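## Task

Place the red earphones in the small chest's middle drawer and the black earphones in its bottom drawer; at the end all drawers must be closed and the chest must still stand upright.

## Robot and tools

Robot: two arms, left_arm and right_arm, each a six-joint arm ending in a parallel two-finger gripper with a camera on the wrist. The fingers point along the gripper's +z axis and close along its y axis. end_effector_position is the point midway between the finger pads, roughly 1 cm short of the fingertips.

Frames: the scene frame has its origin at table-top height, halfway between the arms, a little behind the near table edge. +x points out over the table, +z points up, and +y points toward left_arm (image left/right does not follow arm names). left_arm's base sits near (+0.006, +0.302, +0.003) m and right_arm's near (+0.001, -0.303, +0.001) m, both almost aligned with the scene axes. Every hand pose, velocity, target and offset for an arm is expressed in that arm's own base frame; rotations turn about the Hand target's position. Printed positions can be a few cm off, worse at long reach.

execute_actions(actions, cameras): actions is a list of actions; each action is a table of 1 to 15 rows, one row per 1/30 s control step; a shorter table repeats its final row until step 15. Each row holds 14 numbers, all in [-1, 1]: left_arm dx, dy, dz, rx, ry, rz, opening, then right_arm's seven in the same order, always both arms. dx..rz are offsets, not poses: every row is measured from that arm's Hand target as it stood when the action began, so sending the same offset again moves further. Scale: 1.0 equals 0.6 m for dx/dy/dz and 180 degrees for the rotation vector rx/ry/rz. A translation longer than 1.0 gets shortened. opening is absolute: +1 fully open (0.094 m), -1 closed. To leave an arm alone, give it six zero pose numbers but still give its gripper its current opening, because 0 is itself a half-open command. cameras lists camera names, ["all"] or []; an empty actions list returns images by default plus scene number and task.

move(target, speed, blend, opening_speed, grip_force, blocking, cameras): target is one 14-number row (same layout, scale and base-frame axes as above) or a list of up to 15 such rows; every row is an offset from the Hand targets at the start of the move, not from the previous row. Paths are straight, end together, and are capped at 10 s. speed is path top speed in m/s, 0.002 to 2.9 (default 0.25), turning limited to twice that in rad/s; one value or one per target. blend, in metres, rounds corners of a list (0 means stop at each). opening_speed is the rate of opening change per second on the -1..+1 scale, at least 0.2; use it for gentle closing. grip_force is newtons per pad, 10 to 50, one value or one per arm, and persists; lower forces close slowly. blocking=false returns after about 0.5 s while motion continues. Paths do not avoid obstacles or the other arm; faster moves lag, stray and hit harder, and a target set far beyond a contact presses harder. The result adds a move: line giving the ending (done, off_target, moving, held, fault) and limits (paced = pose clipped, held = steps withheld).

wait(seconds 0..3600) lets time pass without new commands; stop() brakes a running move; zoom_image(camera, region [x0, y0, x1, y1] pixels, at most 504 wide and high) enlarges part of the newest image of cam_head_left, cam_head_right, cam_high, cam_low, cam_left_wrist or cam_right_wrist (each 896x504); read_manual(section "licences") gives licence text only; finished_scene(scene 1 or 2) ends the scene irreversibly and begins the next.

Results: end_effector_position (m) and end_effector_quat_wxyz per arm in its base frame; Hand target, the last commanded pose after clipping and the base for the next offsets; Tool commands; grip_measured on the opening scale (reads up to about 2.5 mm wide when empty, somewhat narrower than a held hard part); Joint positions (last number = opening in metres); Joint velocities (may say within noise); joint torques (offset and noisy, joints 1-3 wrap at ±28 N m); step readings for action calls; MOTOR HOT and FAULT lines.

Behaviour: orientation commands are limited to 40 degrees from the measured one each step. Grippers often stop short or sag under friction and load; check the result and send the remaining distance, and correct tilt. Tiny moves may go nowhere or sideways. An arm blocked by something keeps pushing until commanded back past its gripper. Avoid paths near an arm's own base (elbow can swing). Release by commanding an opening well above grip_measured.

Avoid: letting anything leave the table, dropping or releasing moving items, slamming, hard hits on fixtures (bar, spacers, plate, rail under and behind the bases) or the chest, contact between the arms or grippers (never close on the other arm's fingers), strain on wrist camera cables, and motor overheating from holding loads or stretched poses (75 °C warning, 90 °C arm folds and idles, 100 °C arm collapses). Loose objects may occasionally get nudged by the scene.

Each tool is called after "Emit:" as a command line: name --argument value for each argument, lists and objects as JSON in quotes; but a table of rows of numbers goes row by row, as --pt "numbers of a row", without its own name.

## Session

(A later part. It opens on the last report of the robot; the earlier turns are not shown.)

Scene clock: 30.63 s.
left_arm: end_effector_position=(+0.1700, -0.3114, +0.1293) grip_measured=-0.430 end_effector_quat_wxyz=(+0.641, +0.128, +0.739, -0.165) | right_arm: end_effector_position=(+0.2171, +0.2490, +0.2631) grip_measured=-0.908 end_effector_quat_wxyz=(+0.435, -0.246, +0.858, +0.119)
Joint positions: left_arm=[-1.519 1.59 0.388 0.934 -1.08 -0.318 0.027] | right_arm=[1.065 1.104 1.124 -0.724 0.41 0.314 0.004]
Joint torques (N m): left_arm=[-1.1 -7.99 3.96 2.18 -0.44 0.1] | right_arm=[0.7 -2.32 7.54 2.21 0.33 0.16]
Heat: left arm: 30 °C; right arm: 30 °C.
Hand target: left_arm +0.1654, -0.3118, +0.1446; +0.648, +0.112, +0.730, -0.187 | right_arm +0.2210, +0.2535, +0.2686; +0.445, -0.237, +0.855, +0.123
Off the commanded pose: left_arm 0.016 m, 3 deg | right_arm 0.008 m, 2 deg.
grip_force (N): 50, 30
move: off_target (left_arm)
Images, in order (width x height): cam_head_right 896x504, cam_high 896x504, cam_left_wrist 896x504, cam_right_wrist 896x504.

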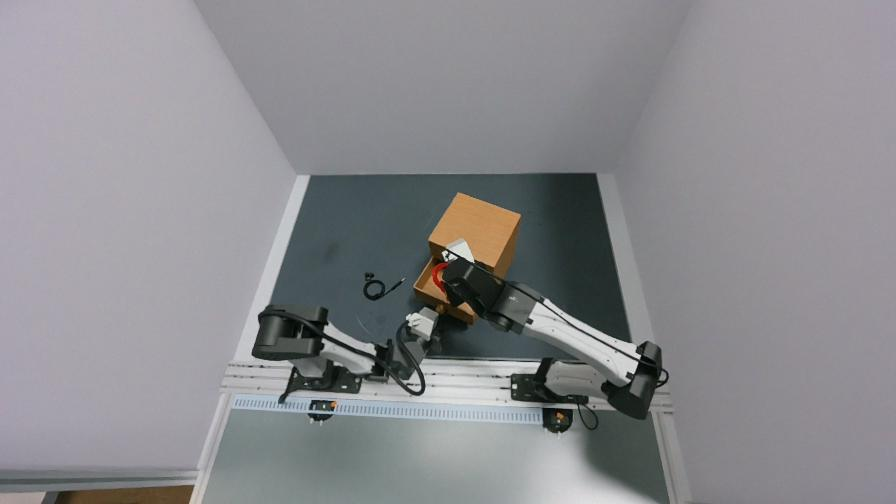

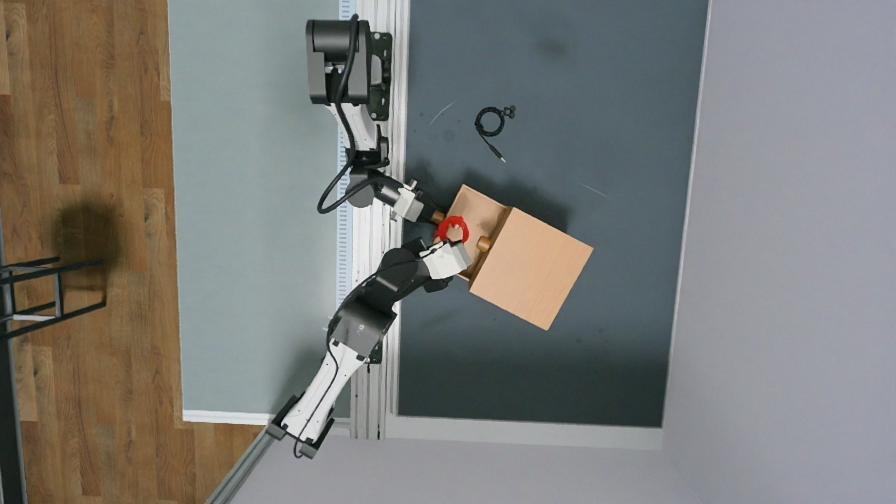

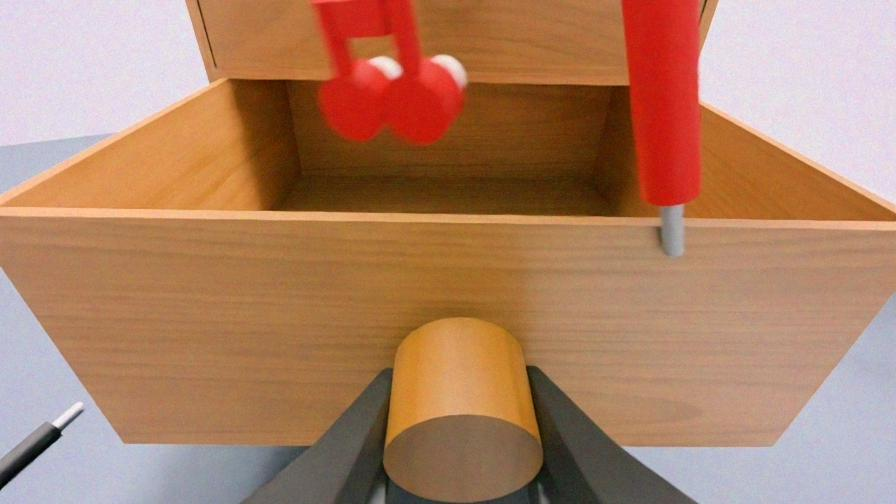

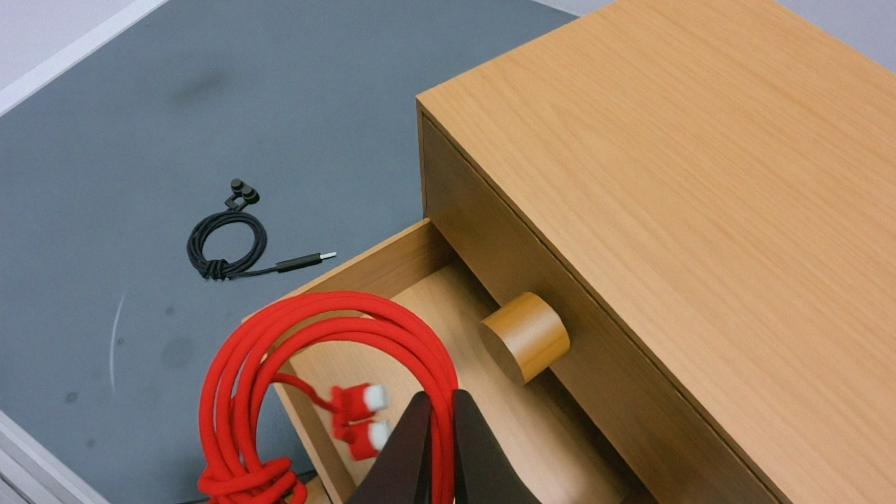

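Emit:
move --pt "0 0 0 0 0 0 0.3 0 0 0 0 0 0 -1" --pt "-0.08 0.037 0 0 0 0 0.3 0 0 0 0 0 0 -1" --pt "-0.08 0.22 0.05 0 0 0 0.3 0 -0.0375 0 0 0 -0.139 -1" --speed 0.2 --cameras '["cam_right_wrist","cam_high","cam_head_left"]'

Scene clock: 36.47 s.
left_arm: end_effector_position=(+0.1208, -0.1748, +0.1613) grip_measured=+0.298 end_effector_quat_wxyz=(+0.663, +0.137, +0.716, -0.170) | right_arm: end_effector_position=(+0.2193, +0.2281, +0.2606) grip_measured=-0.908 end_effector_quat_wxyz=(+0.454, -0.053, +0.889, +0.022)
Joint positions: left_arm=[-1.916 0.561 0.157 -0.178 -1.457 -0.642 0.061] | right_arm=[1.215 1.275 1.273 -1.015 0.81 0.853 0.004]
Joint torques (N m): left_arm=[-0.28 1.68 9.28 1.43 -0.48 -0.27] | right_arm=[0.77 -3.21 9.01 1.25 0.54 0.16]
Heat: left arm: 30 °C; right arm: 31 °C.
Hand target: left_arm +0.1174, -0.1797, +0.1746; +0.648, +0.112, +0.730, -0.187 | right_arm +0.2210, +0.2310, +0.2686; +0.461, -0.046, +0.886, +0.024
Off the commanded pose: left_arm 0.015 m, 4 deg | right_arm 0.009 m, 1 deg.
grip_force (N): 50, 30
move: off_target (left_arm)
Images, in order (width x height): cam_head_left 896x504, cam_high 896x504, cam_right_wrist 896x504.

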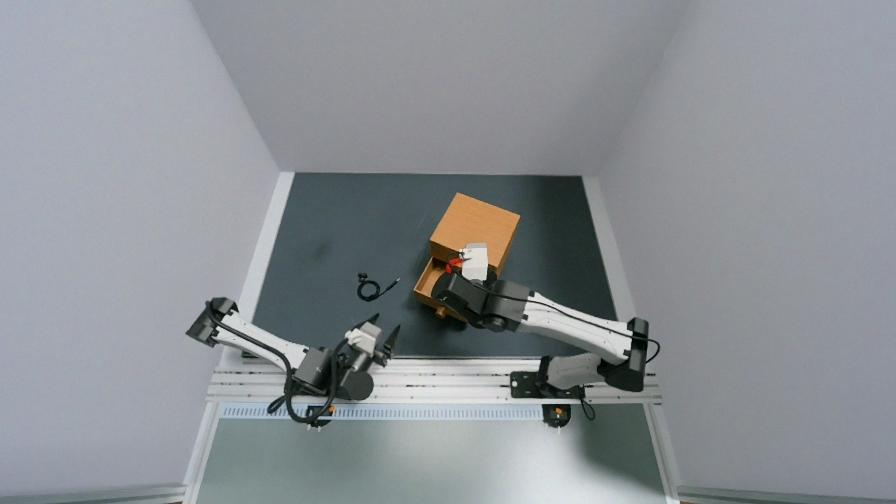

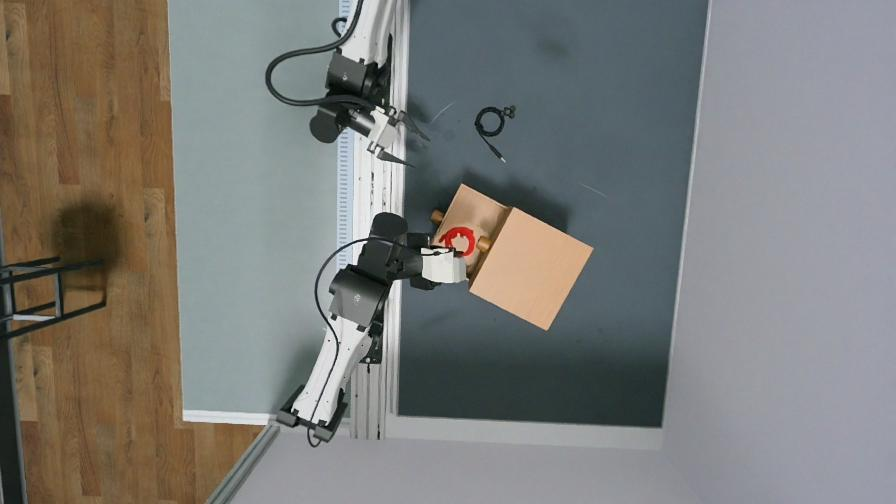

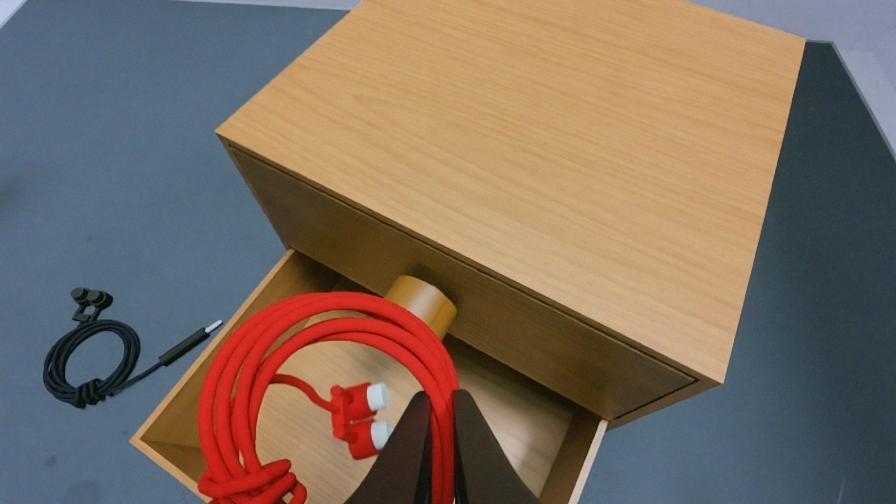

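Emit:
move --target '[0,0,0,0,0,0,0.3,-0.007,0.004,-0.095,0,0,0,-1]' --speed 0.15 --cameras '["cam_right_wrist","cam_high","cam_left_wrist"]'

Emit:
zoom_image --camera "cam_high" --region '[400, 160, 540, 300]'

Scene clock: 38.37 s.
left_arm: end_effector_position=(+0.1208, -0.1748, +0.1613) grip_measured=+0.298 end_effector_quat_wxyz=(+0.663, +0.137, +0.716, -0.170) | right_arm: end_effector_position=(+0.2162, +0.2335, +0.2104) grip_measured=-0.908 end_effector_quat_wxyz=(+0.452, -0.053, +0.890, +0.019)
Joint positions: left_arm=[-1.916 0.561 0.157 -0.179 -1.457 -0.642 0.061] | right_arm=[1.236 1.275 1.079 -0.85 0.821 0.884 0.004]
Joint torques (N m): left_arm=[-0.35 0.99 8.96 1.49 -0.51 -0.2] | right_arm=[0.76 -5.35 5.19 1.52 0.54 0.13]
Heat: left arm: 31 °C; right arm: 31 °C.
Hand target: left_arm +0.1180, -0.1797, +0.1744; +0.658, +0.117, +0.718, -0.196 (not the last commanded pose) | right_arm +0.2169, +0.2334, +0.2117; +0.461, -0.046, +0.886, +0.024
Off the commanded pose: left_arm 0.015 m, 4 deg | right_arm 0.001 m, 1 deg.
grip_force (N): 50, 30
move: done
Images, in order (width x height): cam_high 896x504, cam_left_wrist 896x504, cam_right_wrist 896x504.

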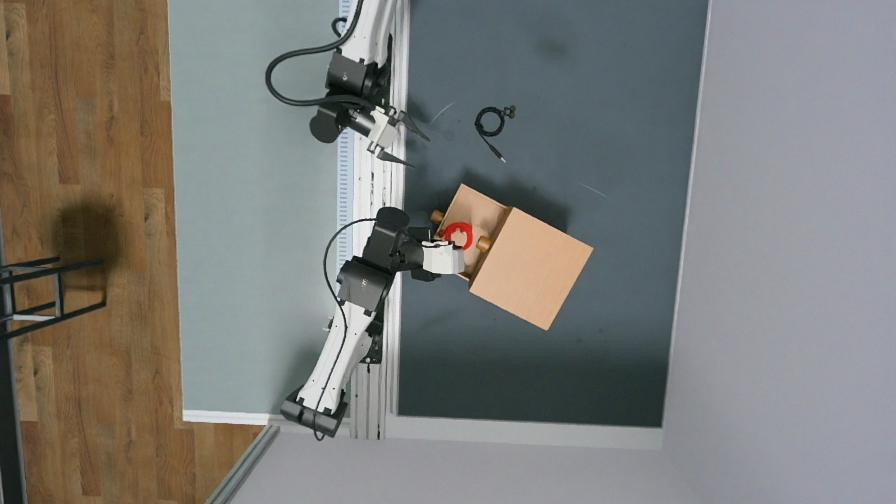

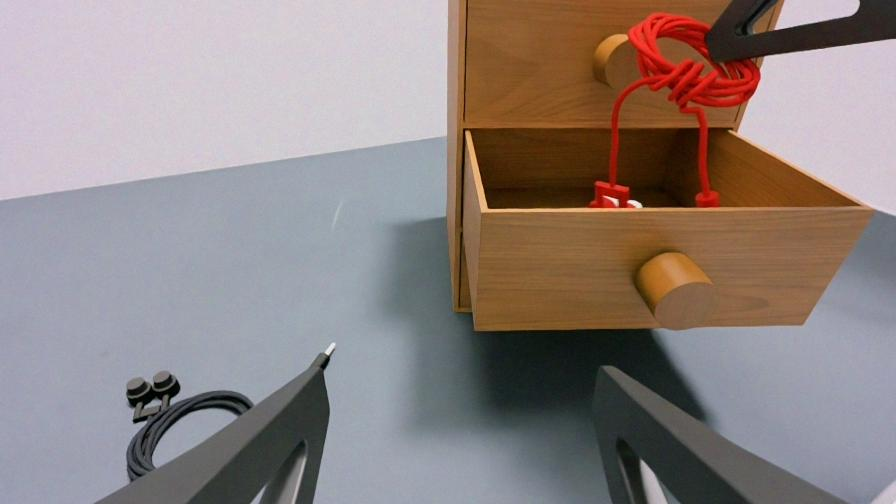

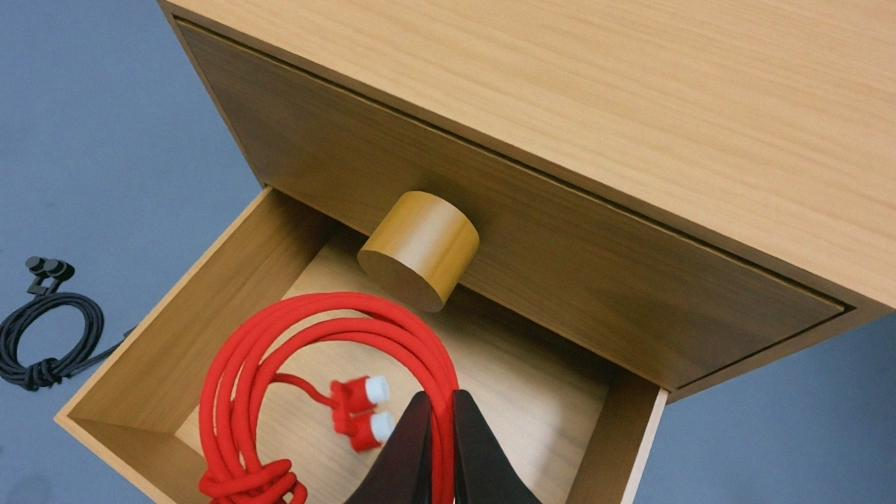

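Scaled by 3.600 from the camera's image (finer frame: 1280x720).

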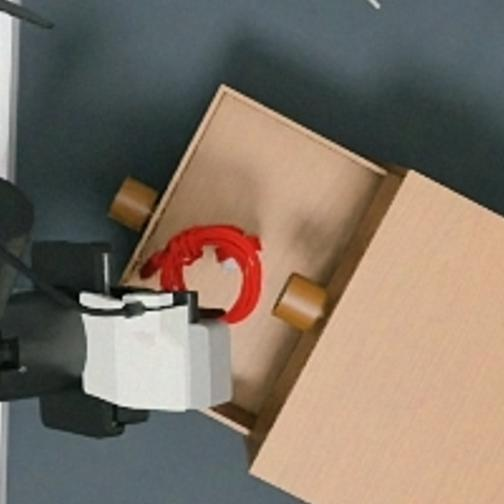

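Emit:
move --target '[0,0,0,0,0,0,0.3,0.007,0.008,-0.077,0,0,0,-1]' --speed 0.12 --cameras '["cam_right_wrist","cam_high","cam_left_wrist"]'

Emit:
zoom_image --camera "cam_high" --region '[400, 160, 540, 300]'

Scene clock: 40.07 s.
left_arm: end_effector_position=(+0.1208, -0.1748, +0.1613) grip_measured=+0.298 end_effector_quat_wxyz=(+0.663, +0.137, +0.716, -0.170) | right_arm: end_effector_position=(+0.2182, +0.2390, +0.1707) grip_measured=-0.908 end_effector_quat_wxyz=(+0.458, -0.046, +0.887, +0.031)
Joint positions: left_arm=[-1.916 0.561 0.157 -0.179 -1.457 -0.642 0.061] | right_arm=[1.236 1.286 0.916 -0.645 0.822 0.884 0.004]
Joint torques (N m): left_arm=[-0.36 1.01 8.96 1.49 -0.51 -0.2] | right_arm=[-0.2 -3.56 5.22 1.58 0.49 0.01]
Heat: left arm: 31 °C; right arm: 31 °C.
Hand target: left_arm +0.1180, -0.1797, +0.1744; +0.658, +0.117, +0.718, -0.196 | right_arm +0.2211, +0.2381, +0.1655; +0.461, -0.046, +0.886, +0.024
Off the commanded pose: left_arm 0.014 m, 4 deg | right_arm 0.006 m, 1 deg.
grip_force (N): 50, 30
move: done
Images, in order (width x height): cam_high 896x504, cam_left_wrist 896x504, cam_right_wrist 896x504.

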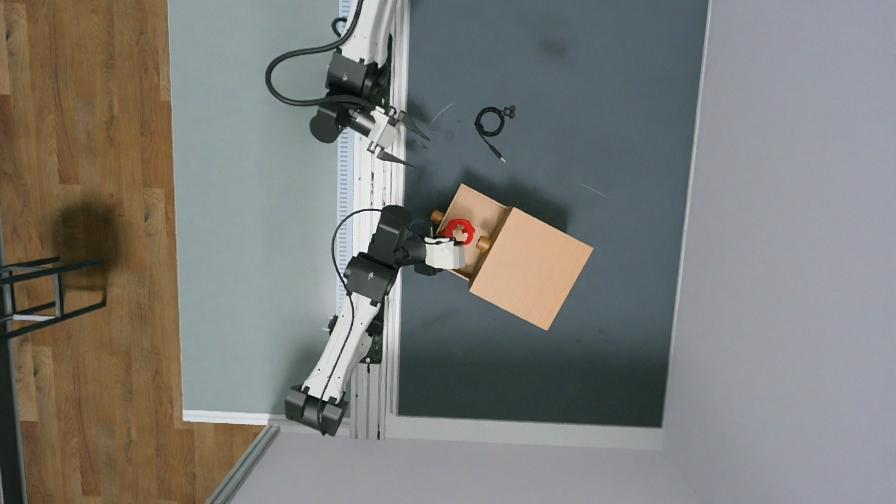

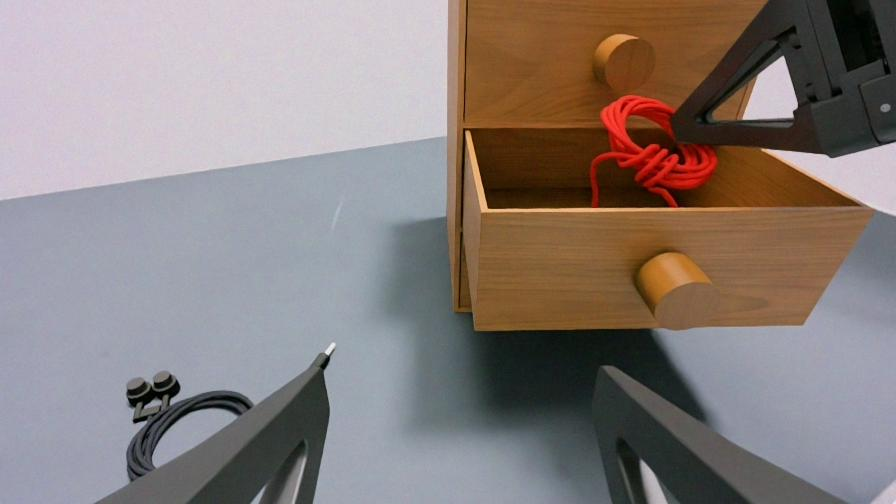

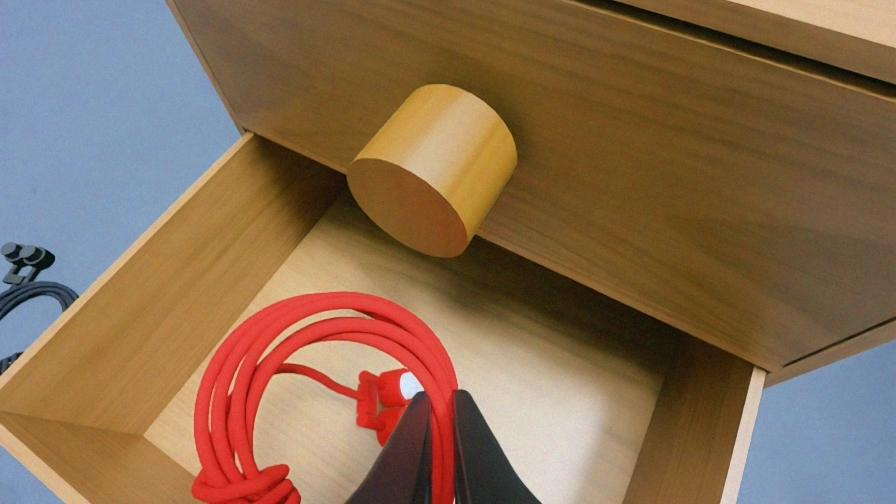

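Scaled by 3.600 from the camera's image (finer frame: 1280x720).

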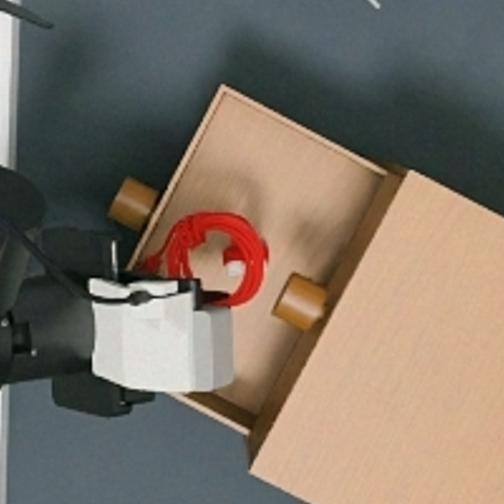

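Emit:
move --pt "0 0 0 0 0 0 0.3 0 0 -0.04 0 0 0 -1" --pt "0 0 0 0 0 0 0.3 0 0 -0.04 0 0 0 -0.5" --speed 0.12 --opening_speed 0.6 --cameras '["cam_right_wrist","cam_left_wrist"]'

Scene clock: 42.60 s.
left_arm: end_effector_position=(+0.1208, -0.1748, +0.1613) grip_measured=+0.298 end_effector_quat_wxyz=(+0.663, +0.137, +0.716, -0.170) | right_arm: end_effector_position=(+0.2185, +0.2399, +0.1473) grip_measured=-0.503 end_effector_quat_wxyz=(+0.459, -0.046, +0.887, +0.033)
Joint positions: left_arm=[-1.916 0.561 0.157 -0.179 -1.457 -0.642 0.061] | right_arm=[1.236 1.306 0.834 -0.54 0.822 0.884 0.023]
Joint torques (N m): left_arm=[-0.35 0.99 8.98 1.49 -0.51 -0.2] | right_arm=[-0.17 -3.56 5.12 1.57 0.49 0.01]
Heat: left arm: 31 °C; right arm: 31 °C.
Hand target: left_arm +0.1180, -0.1797, +0.1744; +0.658, +0.117, +0.718, -0.196 | right_arm +0.2211, +0.2382, +0.1415; +0.461, -0.046, +0.886, +0.024
Off the commanded pose: left_arm 0.014 m, 4 deg | right_arm 0.007 m, 1 deg.
grip_force (N): 50, 30
move: done
Images, in order (width x height): cam_left_wrist 896x504, cam_right_wrist 896x504.

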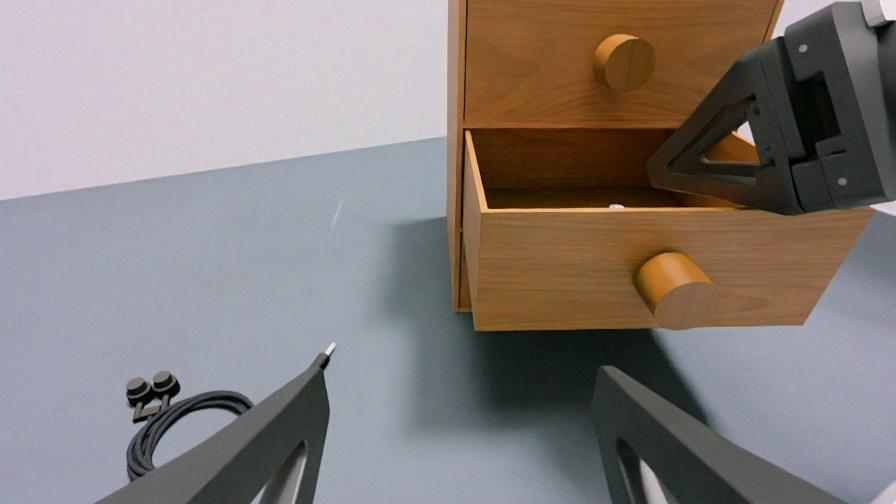

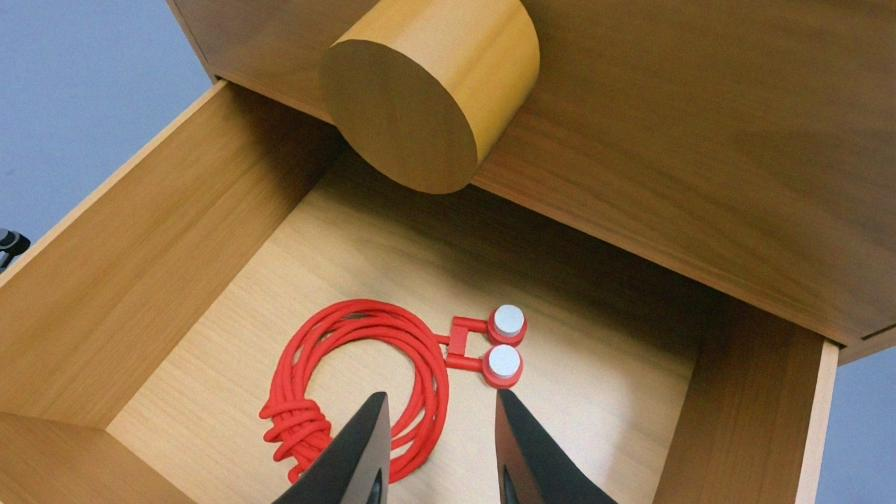

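Emit:
move --pt "0 0 0 0 0 0 -1 -0.04 -0.03 0.2 0 0 0 -0.5" --pt "0.007 -0.184 -0.054 0 0 0 -1 -0.1 -0.35 0.22 0 0 0 -0.5" --pt "0.223 -0.287 -0.054 0 0 0 -1 -0.1 -0.35 0.22 0 0 0 -0.5" --speed '[0.25,0.25,0.12]' --blend '[0.03,0,0]' --cameras '["cam_left_wrist","cam_high","cam_head_right"]'

Scene clock: 49.27 s.
left_arm: end_effector_position=(+0.2472, -0.3422, +0.1278) grip_measured=-0.994 end_effector_quat_wxyz=(+0.648, +0.130, +0.730, -0.173) | right_arm: end_effector_position=(+0.1605, +0.0263, +0.2742) grip_measured=-0.502 end_effector_quat_wxyz=(+0.456, -0.044, +0.889, +0.017)
Joint positions: left_arm=[-1.247 1.795 0.534 1.116 -0.805 -0.19 0] | right_arm=[0.626 0.515 1.067 -1.248 0.431 0.323 0.023]
Joint torques (N m): left_arm=[1.14 -5.91 6.69 2.35 0.06 0.04] | right_arm=[-0.13 1.05 3.75 2.19 0.12 0.01]
Heat: left arm: 32 °C; right arm: 31 °C.
Hand target: left_arm +0.2519, -0.3519, +0.1419; +0.658, +0.117, +0.718, -0.196 | right_arm +0.1611, +0.0282, +0.2735; +0.461, -0.046, +0.886, +0.024
Off the commanded pose: left_arm 0.018 m, 3 deg | right_arm 0.002 m, 1 deg.
grip_force (N): 50, 30
move: off_target (left_arm); blend cut to 0 m at target 1
Images, in order (width x height): cam_head_right 896x504, cam_high 896x504, cam_left_wrist 896x504.

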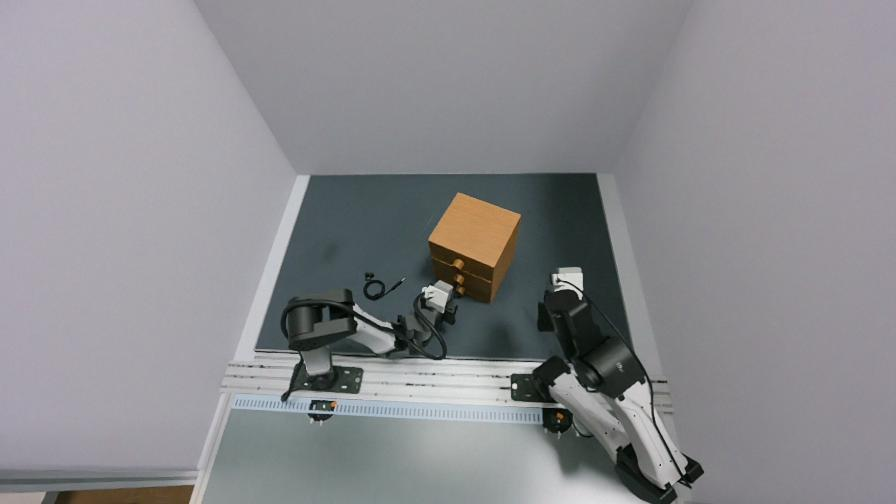

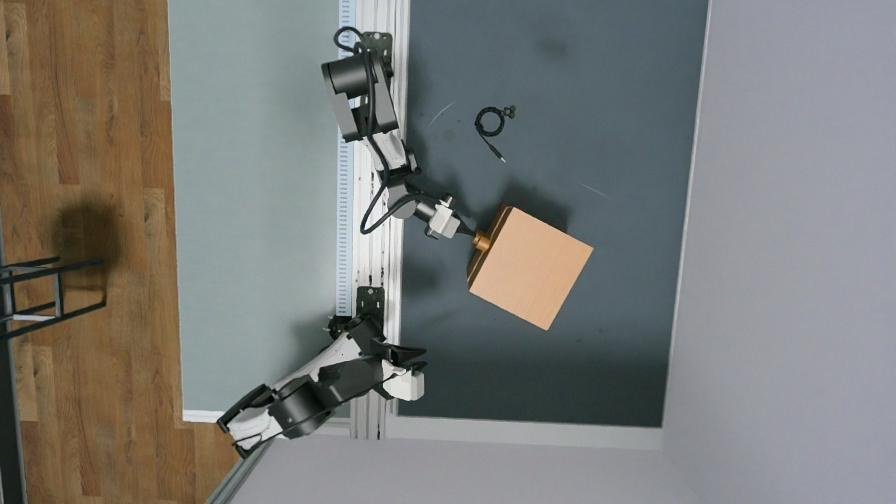

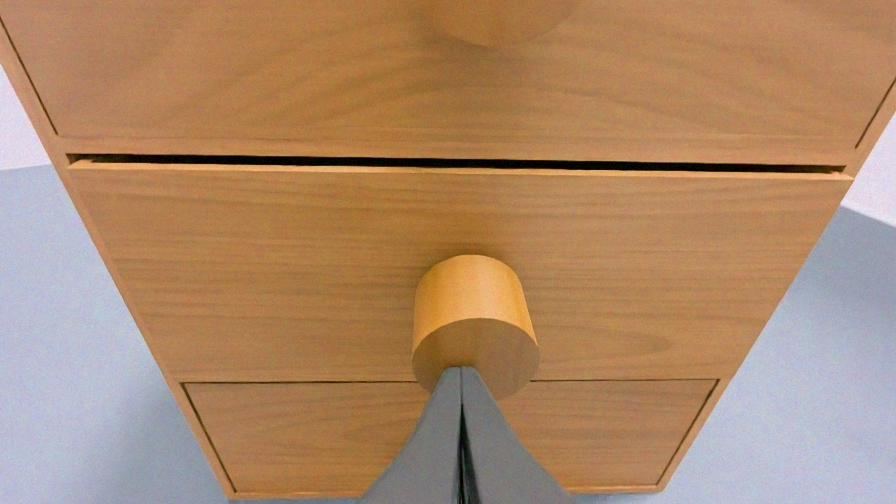

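Emit:
move --pt "0.035 -0.0165 0 0 0 0 -1 0 0 0 0 0 0 -0.5" --pt "-0.09 0.04 0 0 0 0 0.25 0 0 0 0 0 0 -0.5" --pt "-0.06 0.026 -0.135 0.018 0.04 0 0.25 0 0 0 0 0 0 -0.5" --speed 0.15 --blend '[0,0.02,0]' --cameras '["cam_left_wrist","cam_high"]'

Scene clock: 54.00 s.
left_arm: end_effector_position=(+0.2113, -0.3255, +0.0503) grip_measured=+0.248 end_effector_quat_wxyz=(+0.601, +0.147, +0.771, -0.153) | right_arm: end_effector_position=(+0.1605, +0.0264, +0.2741) grip_measured=-0.502 end_effector_quat_wxyz=(+0.456, -0.044, +0.889, +0.017)
Joint positions: left_arm=[-1.347 1.951 0.435 1.147 -0.875 -0.35 0.059] | right_arm=[0.624 0.515 1.067 -1.248 0.429 0.322 0.023]
Joint torques (N m): left_arm=[1.13 -5.86 5.19 2.31 -0.16 -0.21] | right_arm=[-0.12 1.03 3.74 2.18 0.1 0]
Heat: left arm: 32 °C; right arm: 30 °C.
Hand target: left_arm +0.2158, -0.3365, +0.0611; +0.608, +0.123, +0.763, -0.183 | right_arm +0.1611, +0.0282, +0.2735; +0.461, -0.046, +0.886, +0.024
Off the commanded pose: left_arm 0.016 m, 4 deg | right_arm 0.002 m, 1 deg.
grip_force (N): 50, 30
move: off_target (left_arm); blend cut to 0 m at target 2; target 2's new opening was sent with left_arm's hand 0.012 m and 4 deg from that target
Images, in order (width x height): cam_high 896x504, cam_left_wrist 896x504.

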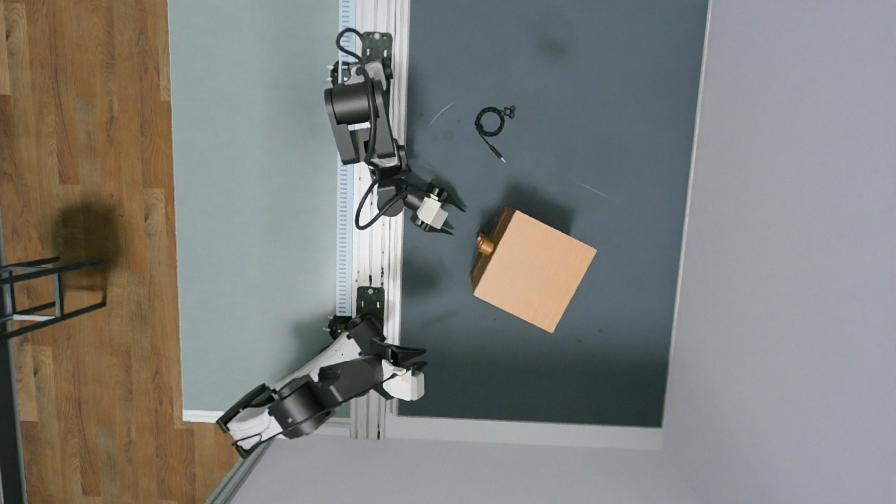

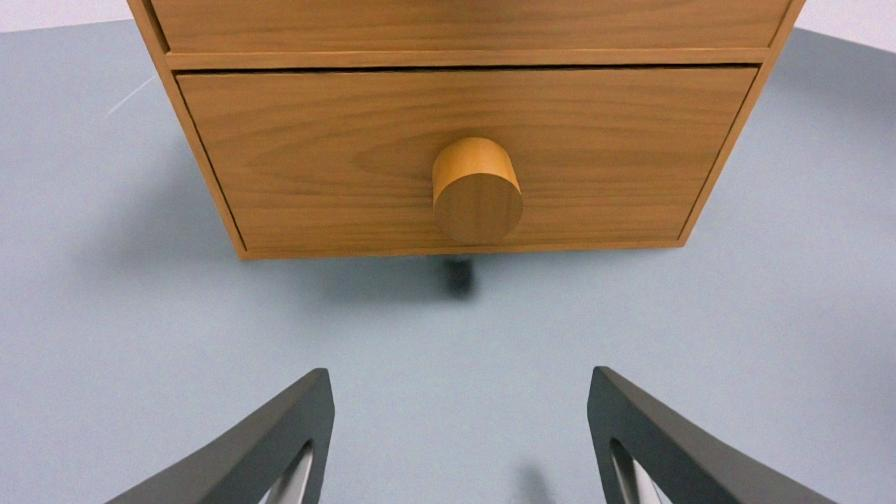

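Emit:
move --target '[0.12,-0.069,0.01,0,0,0,0.25,0,0,0,0,0,0,-0.5]' --speed 0.12 --cameras '["cam_left_wrist"]'

Scene clock: 55.93 s.
left_arm: end_effector_position=(+0.2826, -0.3686, +0.0605) grip_measured=+0.248 end_effector_quat_wxyz=(+0.604, +0.125, +0.769, -0.169) | right_arm: end_effector_position=(+0.1605, +0.0264, +0.2741) grip_measured=-0.502 end_effector_quat_wxyz=(+0.456, -0.044, +0.889, +0.017)
Joint positions: left_arm=[-1.163 2.061 0.694 1.082 -0.708 -0.301 0.059] | right_arm=[0.624 0.515 1.067 -1.248 0.429 0.322 0.023]
Joint torques (N m): left_arm=[1.13 -7.51 6.09 2.06 0.03 0.07] | right_arm=[-0.13 1.03 3.74 2.18 0.1 -0.01]
Heat: left arm: 32 °C; right arm: 30 °C.
Hand target: left_arm +0.2879, -0.3777, +0.0670; +0.608, +0.123, +0.763, -0.182 | right_arm +0.1611, +0.0282, +0.2735; +0.461, -0.046, +0.886, +0.024
Off the commanded pose: left_arm 0.012 m, 2 deg | right_arm 0.002 m, 1 deg.
grip_force (N): 50, 30
move: off_target (left_arm)

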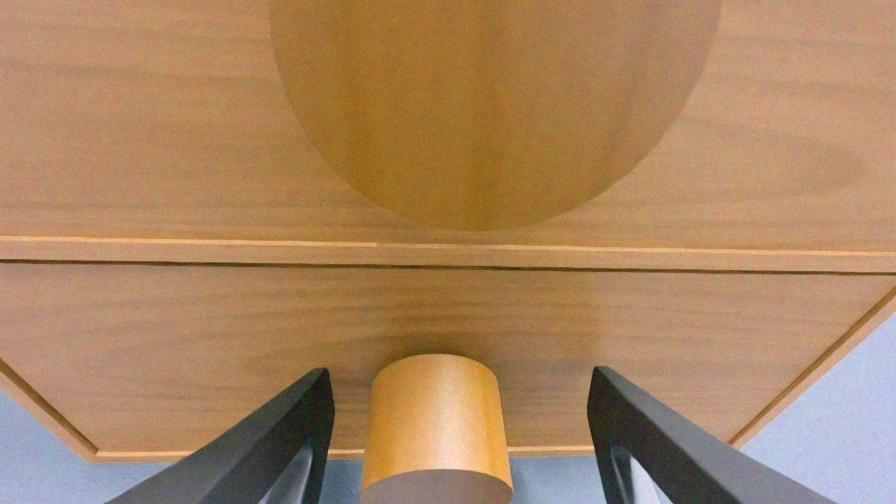

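Emit:
move --pt "0.002 0.003 -0.028 0 0 0 0.25 0 0 0 0 0 0 -0.5" --pt "0.002 0.003 -0.028 0 0 0 -0.42 0 0 0 0 0 0 -0.5" --speed 0.1 --cameras '["cam_left_wrist"]'

Scene clock: 57.60 s.
left_arm: end_effector_position=(+0.2827, -0.3678, +0.0385) grip_measured=-0.417 end_effector_quat_wxyz=(+0.595, +0.136, +0.775, -0.164) | right_arm: end_effector_position=(+0.1605, +0.0264, +0.2741) grip_measured=-0.502 end_effector_quat_wxyz=(+0.456, -0.044, +0.889, +0.017)
Joint positions: left_arm=[-1.157 2.129 0.694 1.121 -0.69 -0.299 0.027] | right_arm=[0.624 0.515 1.067 -1.248 0.429 0.322 0.023]
Joint torques (N m): left_arm=[1.07 -7.62 5.45 2.44 -0.13 0.05] | right_arm=[-0.14 1.03 3.74 2.19 0.1 -0.01]
Heat: left arm: 32 °C; right arm: 30 °C.
Hand target: left_arm +0.2890, -0.3760, +0.0501; +0.608, +0.123, +0.763, -0.182 | right_arm +0.1611, +0.0282, +0.2735; +0.461, -0.046, +0.886, +0.024
Off the commanded pose: left_arm 0.016 m, 3 deg | right_arm 0.002 m, 1 deg.
grip_force (N): 50, 30
move: off_target (left_arm); target 2's new opening was sent with left_arm's hand 0.018 m and 4 deg from that target

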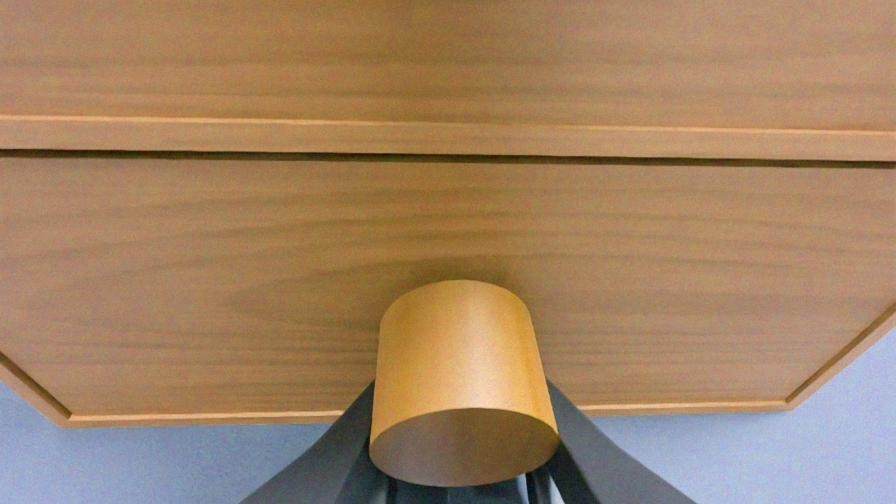

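Emit:
move --pt "-0.156 0.0745 0 0 0 0 -0.45 0 0 0 0 0 0 -0.5" --pt "-0.156 0.0745 0 0 0 0 0.25 0 0 0 0 0 0 -0.5" --pt "-0.225 0.1075 0 0 0 0 0.25 0 0 0 0 0 0 -0.5" --pt "-0.22 0.293 0.25 0.03 0.08 0.03 0.25 0 0 0 0 0 0 -0.5" --pt "-0.032 0.538 0.092 0.095 0.2572 0.1095 -0.3 0 0 0 0 0 0 -0.5" --speed '[0.12,0.2,0.2,0.3,0.3]' --blend '[0,0,0.01,0.03,0]' --cameras '["cam_left_wrist","cam_high","cam_head_right"]'

Scene clock: 65.47 s.
left_arm: end_effector_position=(+0.2592, -0.0519, +0.0919) grip_measured=-0.297 end_effector_quat_wxyz=(+0.242, +0.001, +0.970, +0.004) | right_arm: end_effector_position=(+0.1605, +0.0264, +0.2741) grip_measured=-0.502 end_effector_quat_wxyz=(+0.456, -0.044, +0.889, +0.017)
Joint positions: left_arm=[-0.292 1.11 0.716 -0.708 -0.144 -0.257 0.033] | right_arm=[0.624 0.515 1.067 -1.248 0.429 0.322 0.023]
Joint torques (N m): left_arm=[1.24 -2.13 9.09 1.22 -0.11 0.11] | right_arm=[-0.13 1.05 3.74 2.18 0.1 -0.01]
Heat: left arm: 32 °C; right arm: 31 °C.
Hand target: left_arm +0.2698, -0.0532, +0.1053; +0.258, +0.000, +0.966, +0.000 | right_arm +0.1611, +0.0282, +0.2735; +0.461, -0.046, +0.886, +0.024
Off the commanded pose: left_arm 0.017 m, 2 deg | right_arm 0.002 m, 1 deg.
grip_force (N): 50, 30
move: off_target (left_arm); target 2's new opening was sent with left_arm's hand 0.016 m and 4 deg from that target; target 5's new opening was sent with left_arm's hand 0.017 m and 2 deg from that target; limits=paced
Images, in order (width x height): cam_head_right 896x504, cam_high 896x504, cam_left_wrist 896x504.

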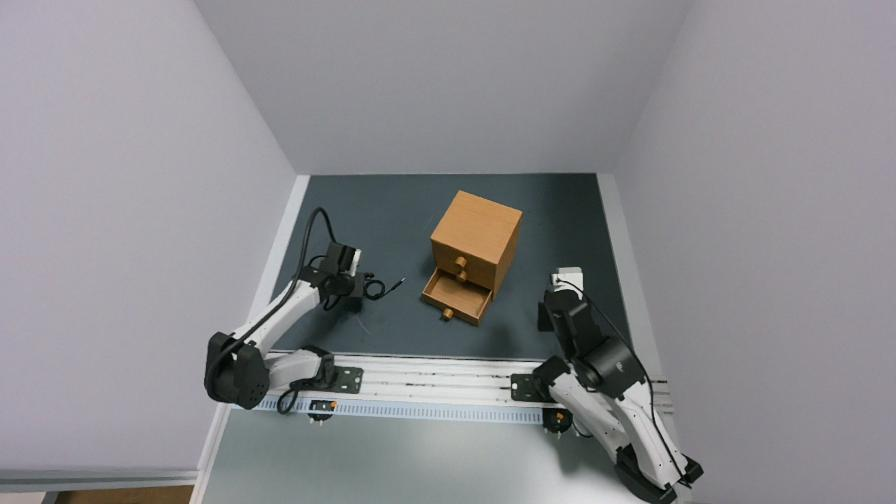

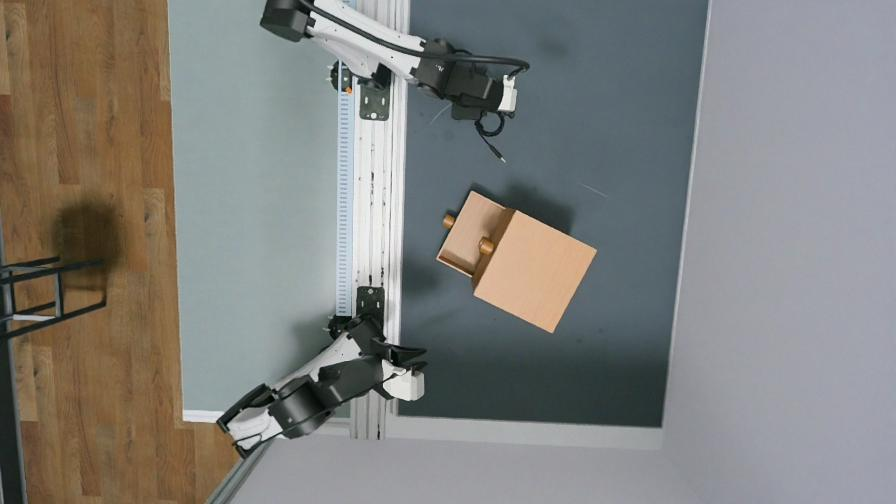

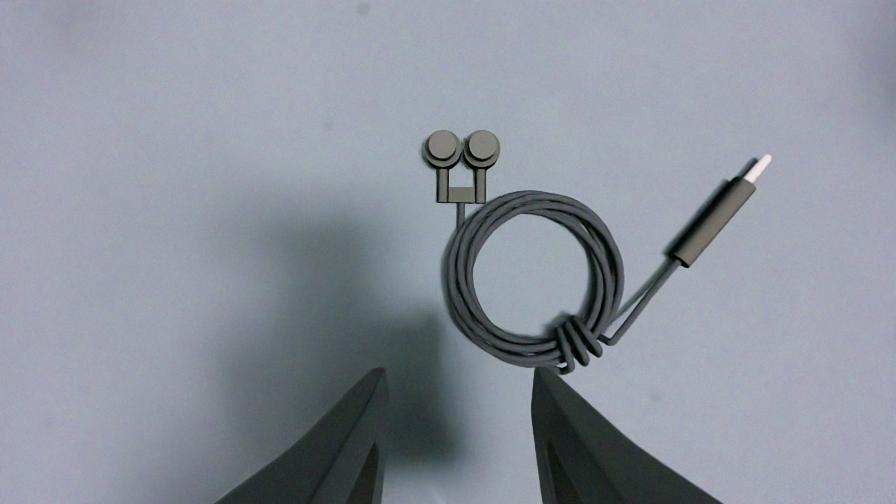

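Emit:
move --target '[0.029,-0.007,-0.155,0,0,0,-0.42,0,0,0,0,0,0,-0.5]' --speed 0.15 --cameras '["cam_left_wrist"]'

Scene clock: 67.67 s.
left_arm: end_effector_position=(+0.2899, -0.0612, +0.0195) grip_measured=-0.418 end_effector_quat_wxyz=(+0.263, -0.001, +0.965, -0.004) | right_arm: end_effector_position=(+0.1605, +0.0264, +0.2741) grip_measured=-0.502 end_effector_quat_wxyz=(+0.456, -0.044, +0.889, +0.017)
Joint positions: left_arm=[-0.288 1.35 0.534 -0.239 -0.137 -0.254 0.027] | right_arm=[0.624 0.515 1.067 -1.248 0.429 0.322 0.023]
Joint torques (N m): left_arm=[1.22 -2.86 3.69 1.52 -0.16 0.11] | right_arm=[-0.14 1.05 3.74 2.18 0.1 -0.01]
Heat: left arm: 32 °C; right arm: 31 °C.
Hand target: left_arm +0.2872, -0.0574, +0.0123; +0.258, +0.000, +0.966, +0.000 | right_arm +0.1611, +0.0282, +0.2735; +0.461, -0.046, +0.886, +0.024
Off the commanded pose: left_arm 0.009 m, 1 deg | right_arm 0.002 m, 1 deg.
grip_force (N): 50, 30
move: done

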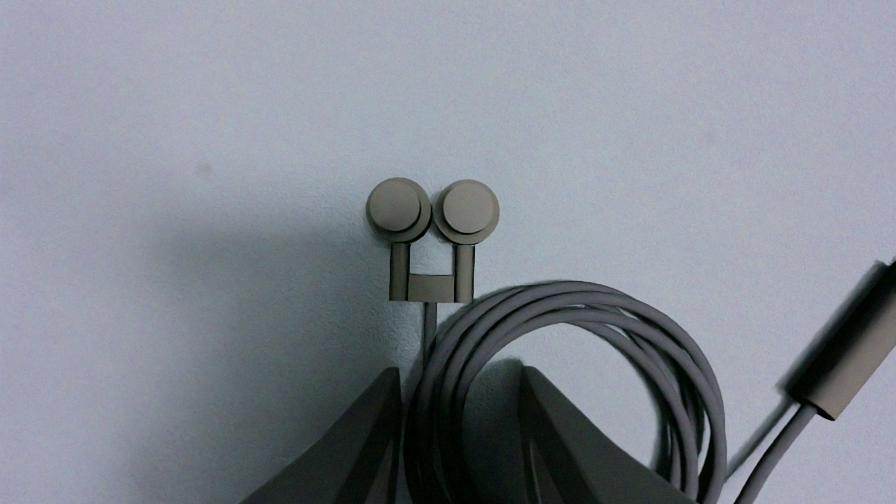

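Emit:
move --pt "0 0.005 -0.015 0 0 0 -0.42 0 0 0 0 0 0 -0.5" --pt "0 0.005 -0.015 0 0 0 -1 0 0 0 0 0 0 -0.5" --pt "0 0.005 0.16 0 0 0 -1 0 0 0 0 0 0 -0.5" --pt "-0.145 -0.238 0.333 -0.03 -0.09 -0.12 -1 0 0 0 0 0 0 -0.5" --pt "-0.043 -0.445 0.333 -0.0518 -0.1505 -0.2069 -1 0 0 0 0 0 0 -0.5" --speed '[0.1,0.2,0.2,0.3,0.25]' --blend '[0,0,0.03,0.03,0]' --grip_force '[30,30]' --cameras '["cam_left_wrist","cam_right_wrist","cam_high"]'

Emit:
zoom_image --camera "cam_high" --region '[400, 160, 540, 300]'

Scene clock: 74.20 s.
left_arm: end_effector_position=(+0.2507, -0.3126, +0.1873) grip_measured=-0.906 end_effector_quat_wxyz=(+0.432, +0.295, +0.841, -0.138) | right_arm: end_effector_position=(+0.1605, +0.0264, +0.2741) grip_measured=-0.502 end_effector_quat_wxyz=(+0.456, -0.044, +0.889, +0.017)
Joint positions: left_arm=[-1.024 1.336 0.957 -0.286 -0.301 -0.201 0.004] | right_arm=[0.624 0.515 1.067 -1.248 0.429 0.322 0.023]
Joint torques (N m): left_arm=[1.14 -4.53 9.84 2.28 -0.18 0.11] | right_arm=[-0.14 1.03 3.75 2.18 0.1 0]
Heat: left arm: 33 °C; right arm: 32 °C.
Hand target: left_arm +0.2614, -0.3244, +0.2122; +0.459, +0.285, +0.827, -0.159 | right_arm +0.1611, +0.0282, +0.2735; +0.461, -0.046, +0.886, +0.024
Off the commanded pose: left_arm 0.029 m, 4 deg | right_arm 0.002 m, 1 deg.
grip_force (N): 30, 30
move: off_target (left_arm); target 2's new opening was sent with left_arm's hand 0.020 m and 3 deg from that target
Images, in order (width x height): cam_high 896x504, cam_left_wrist 896x504, cam_right_wrist 896x504.

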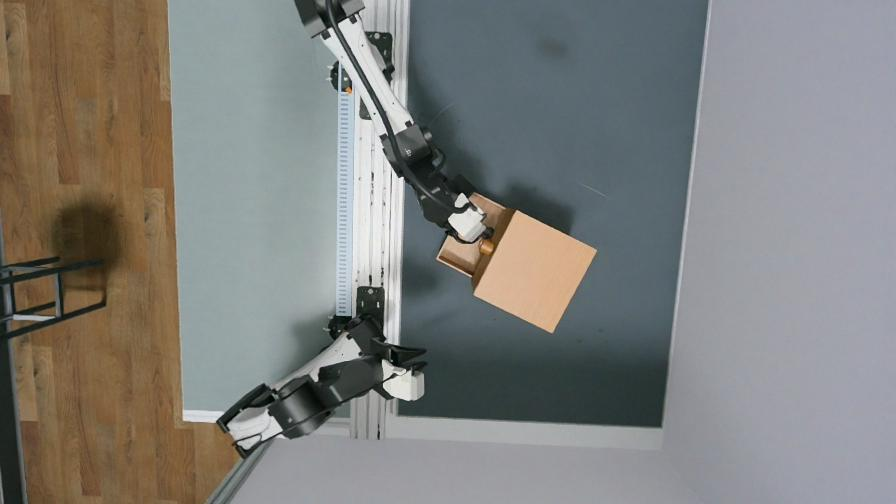

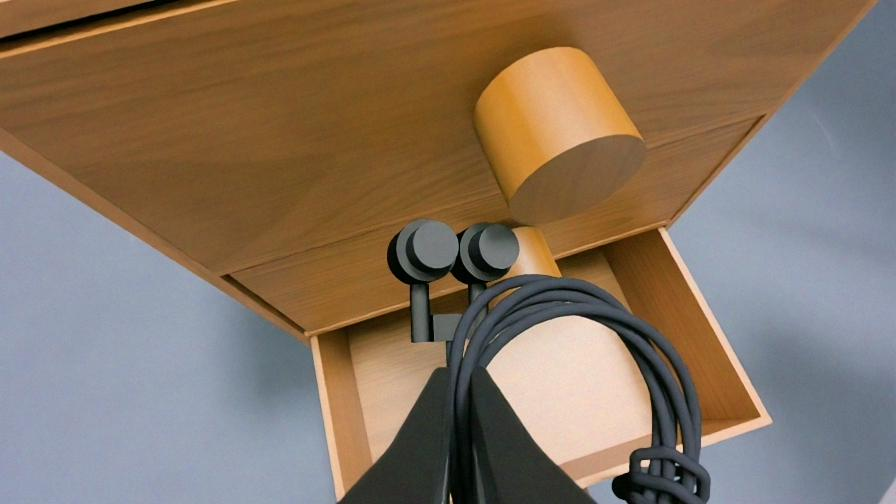

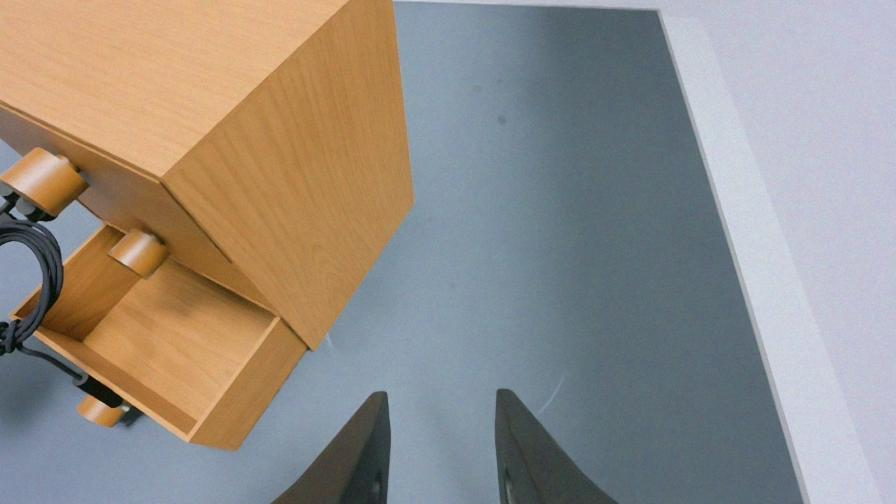

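Scaled by 3.600 from the camera's image (finer frame: 1280x720).

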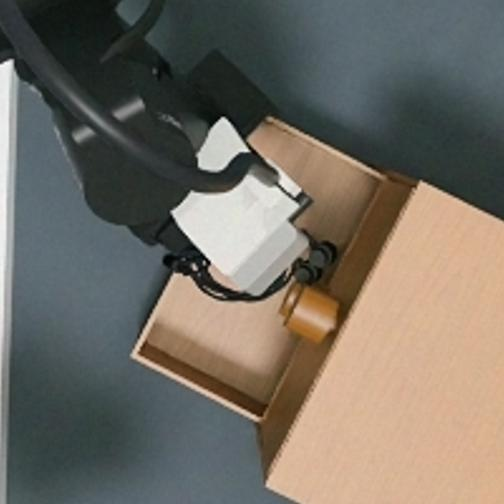

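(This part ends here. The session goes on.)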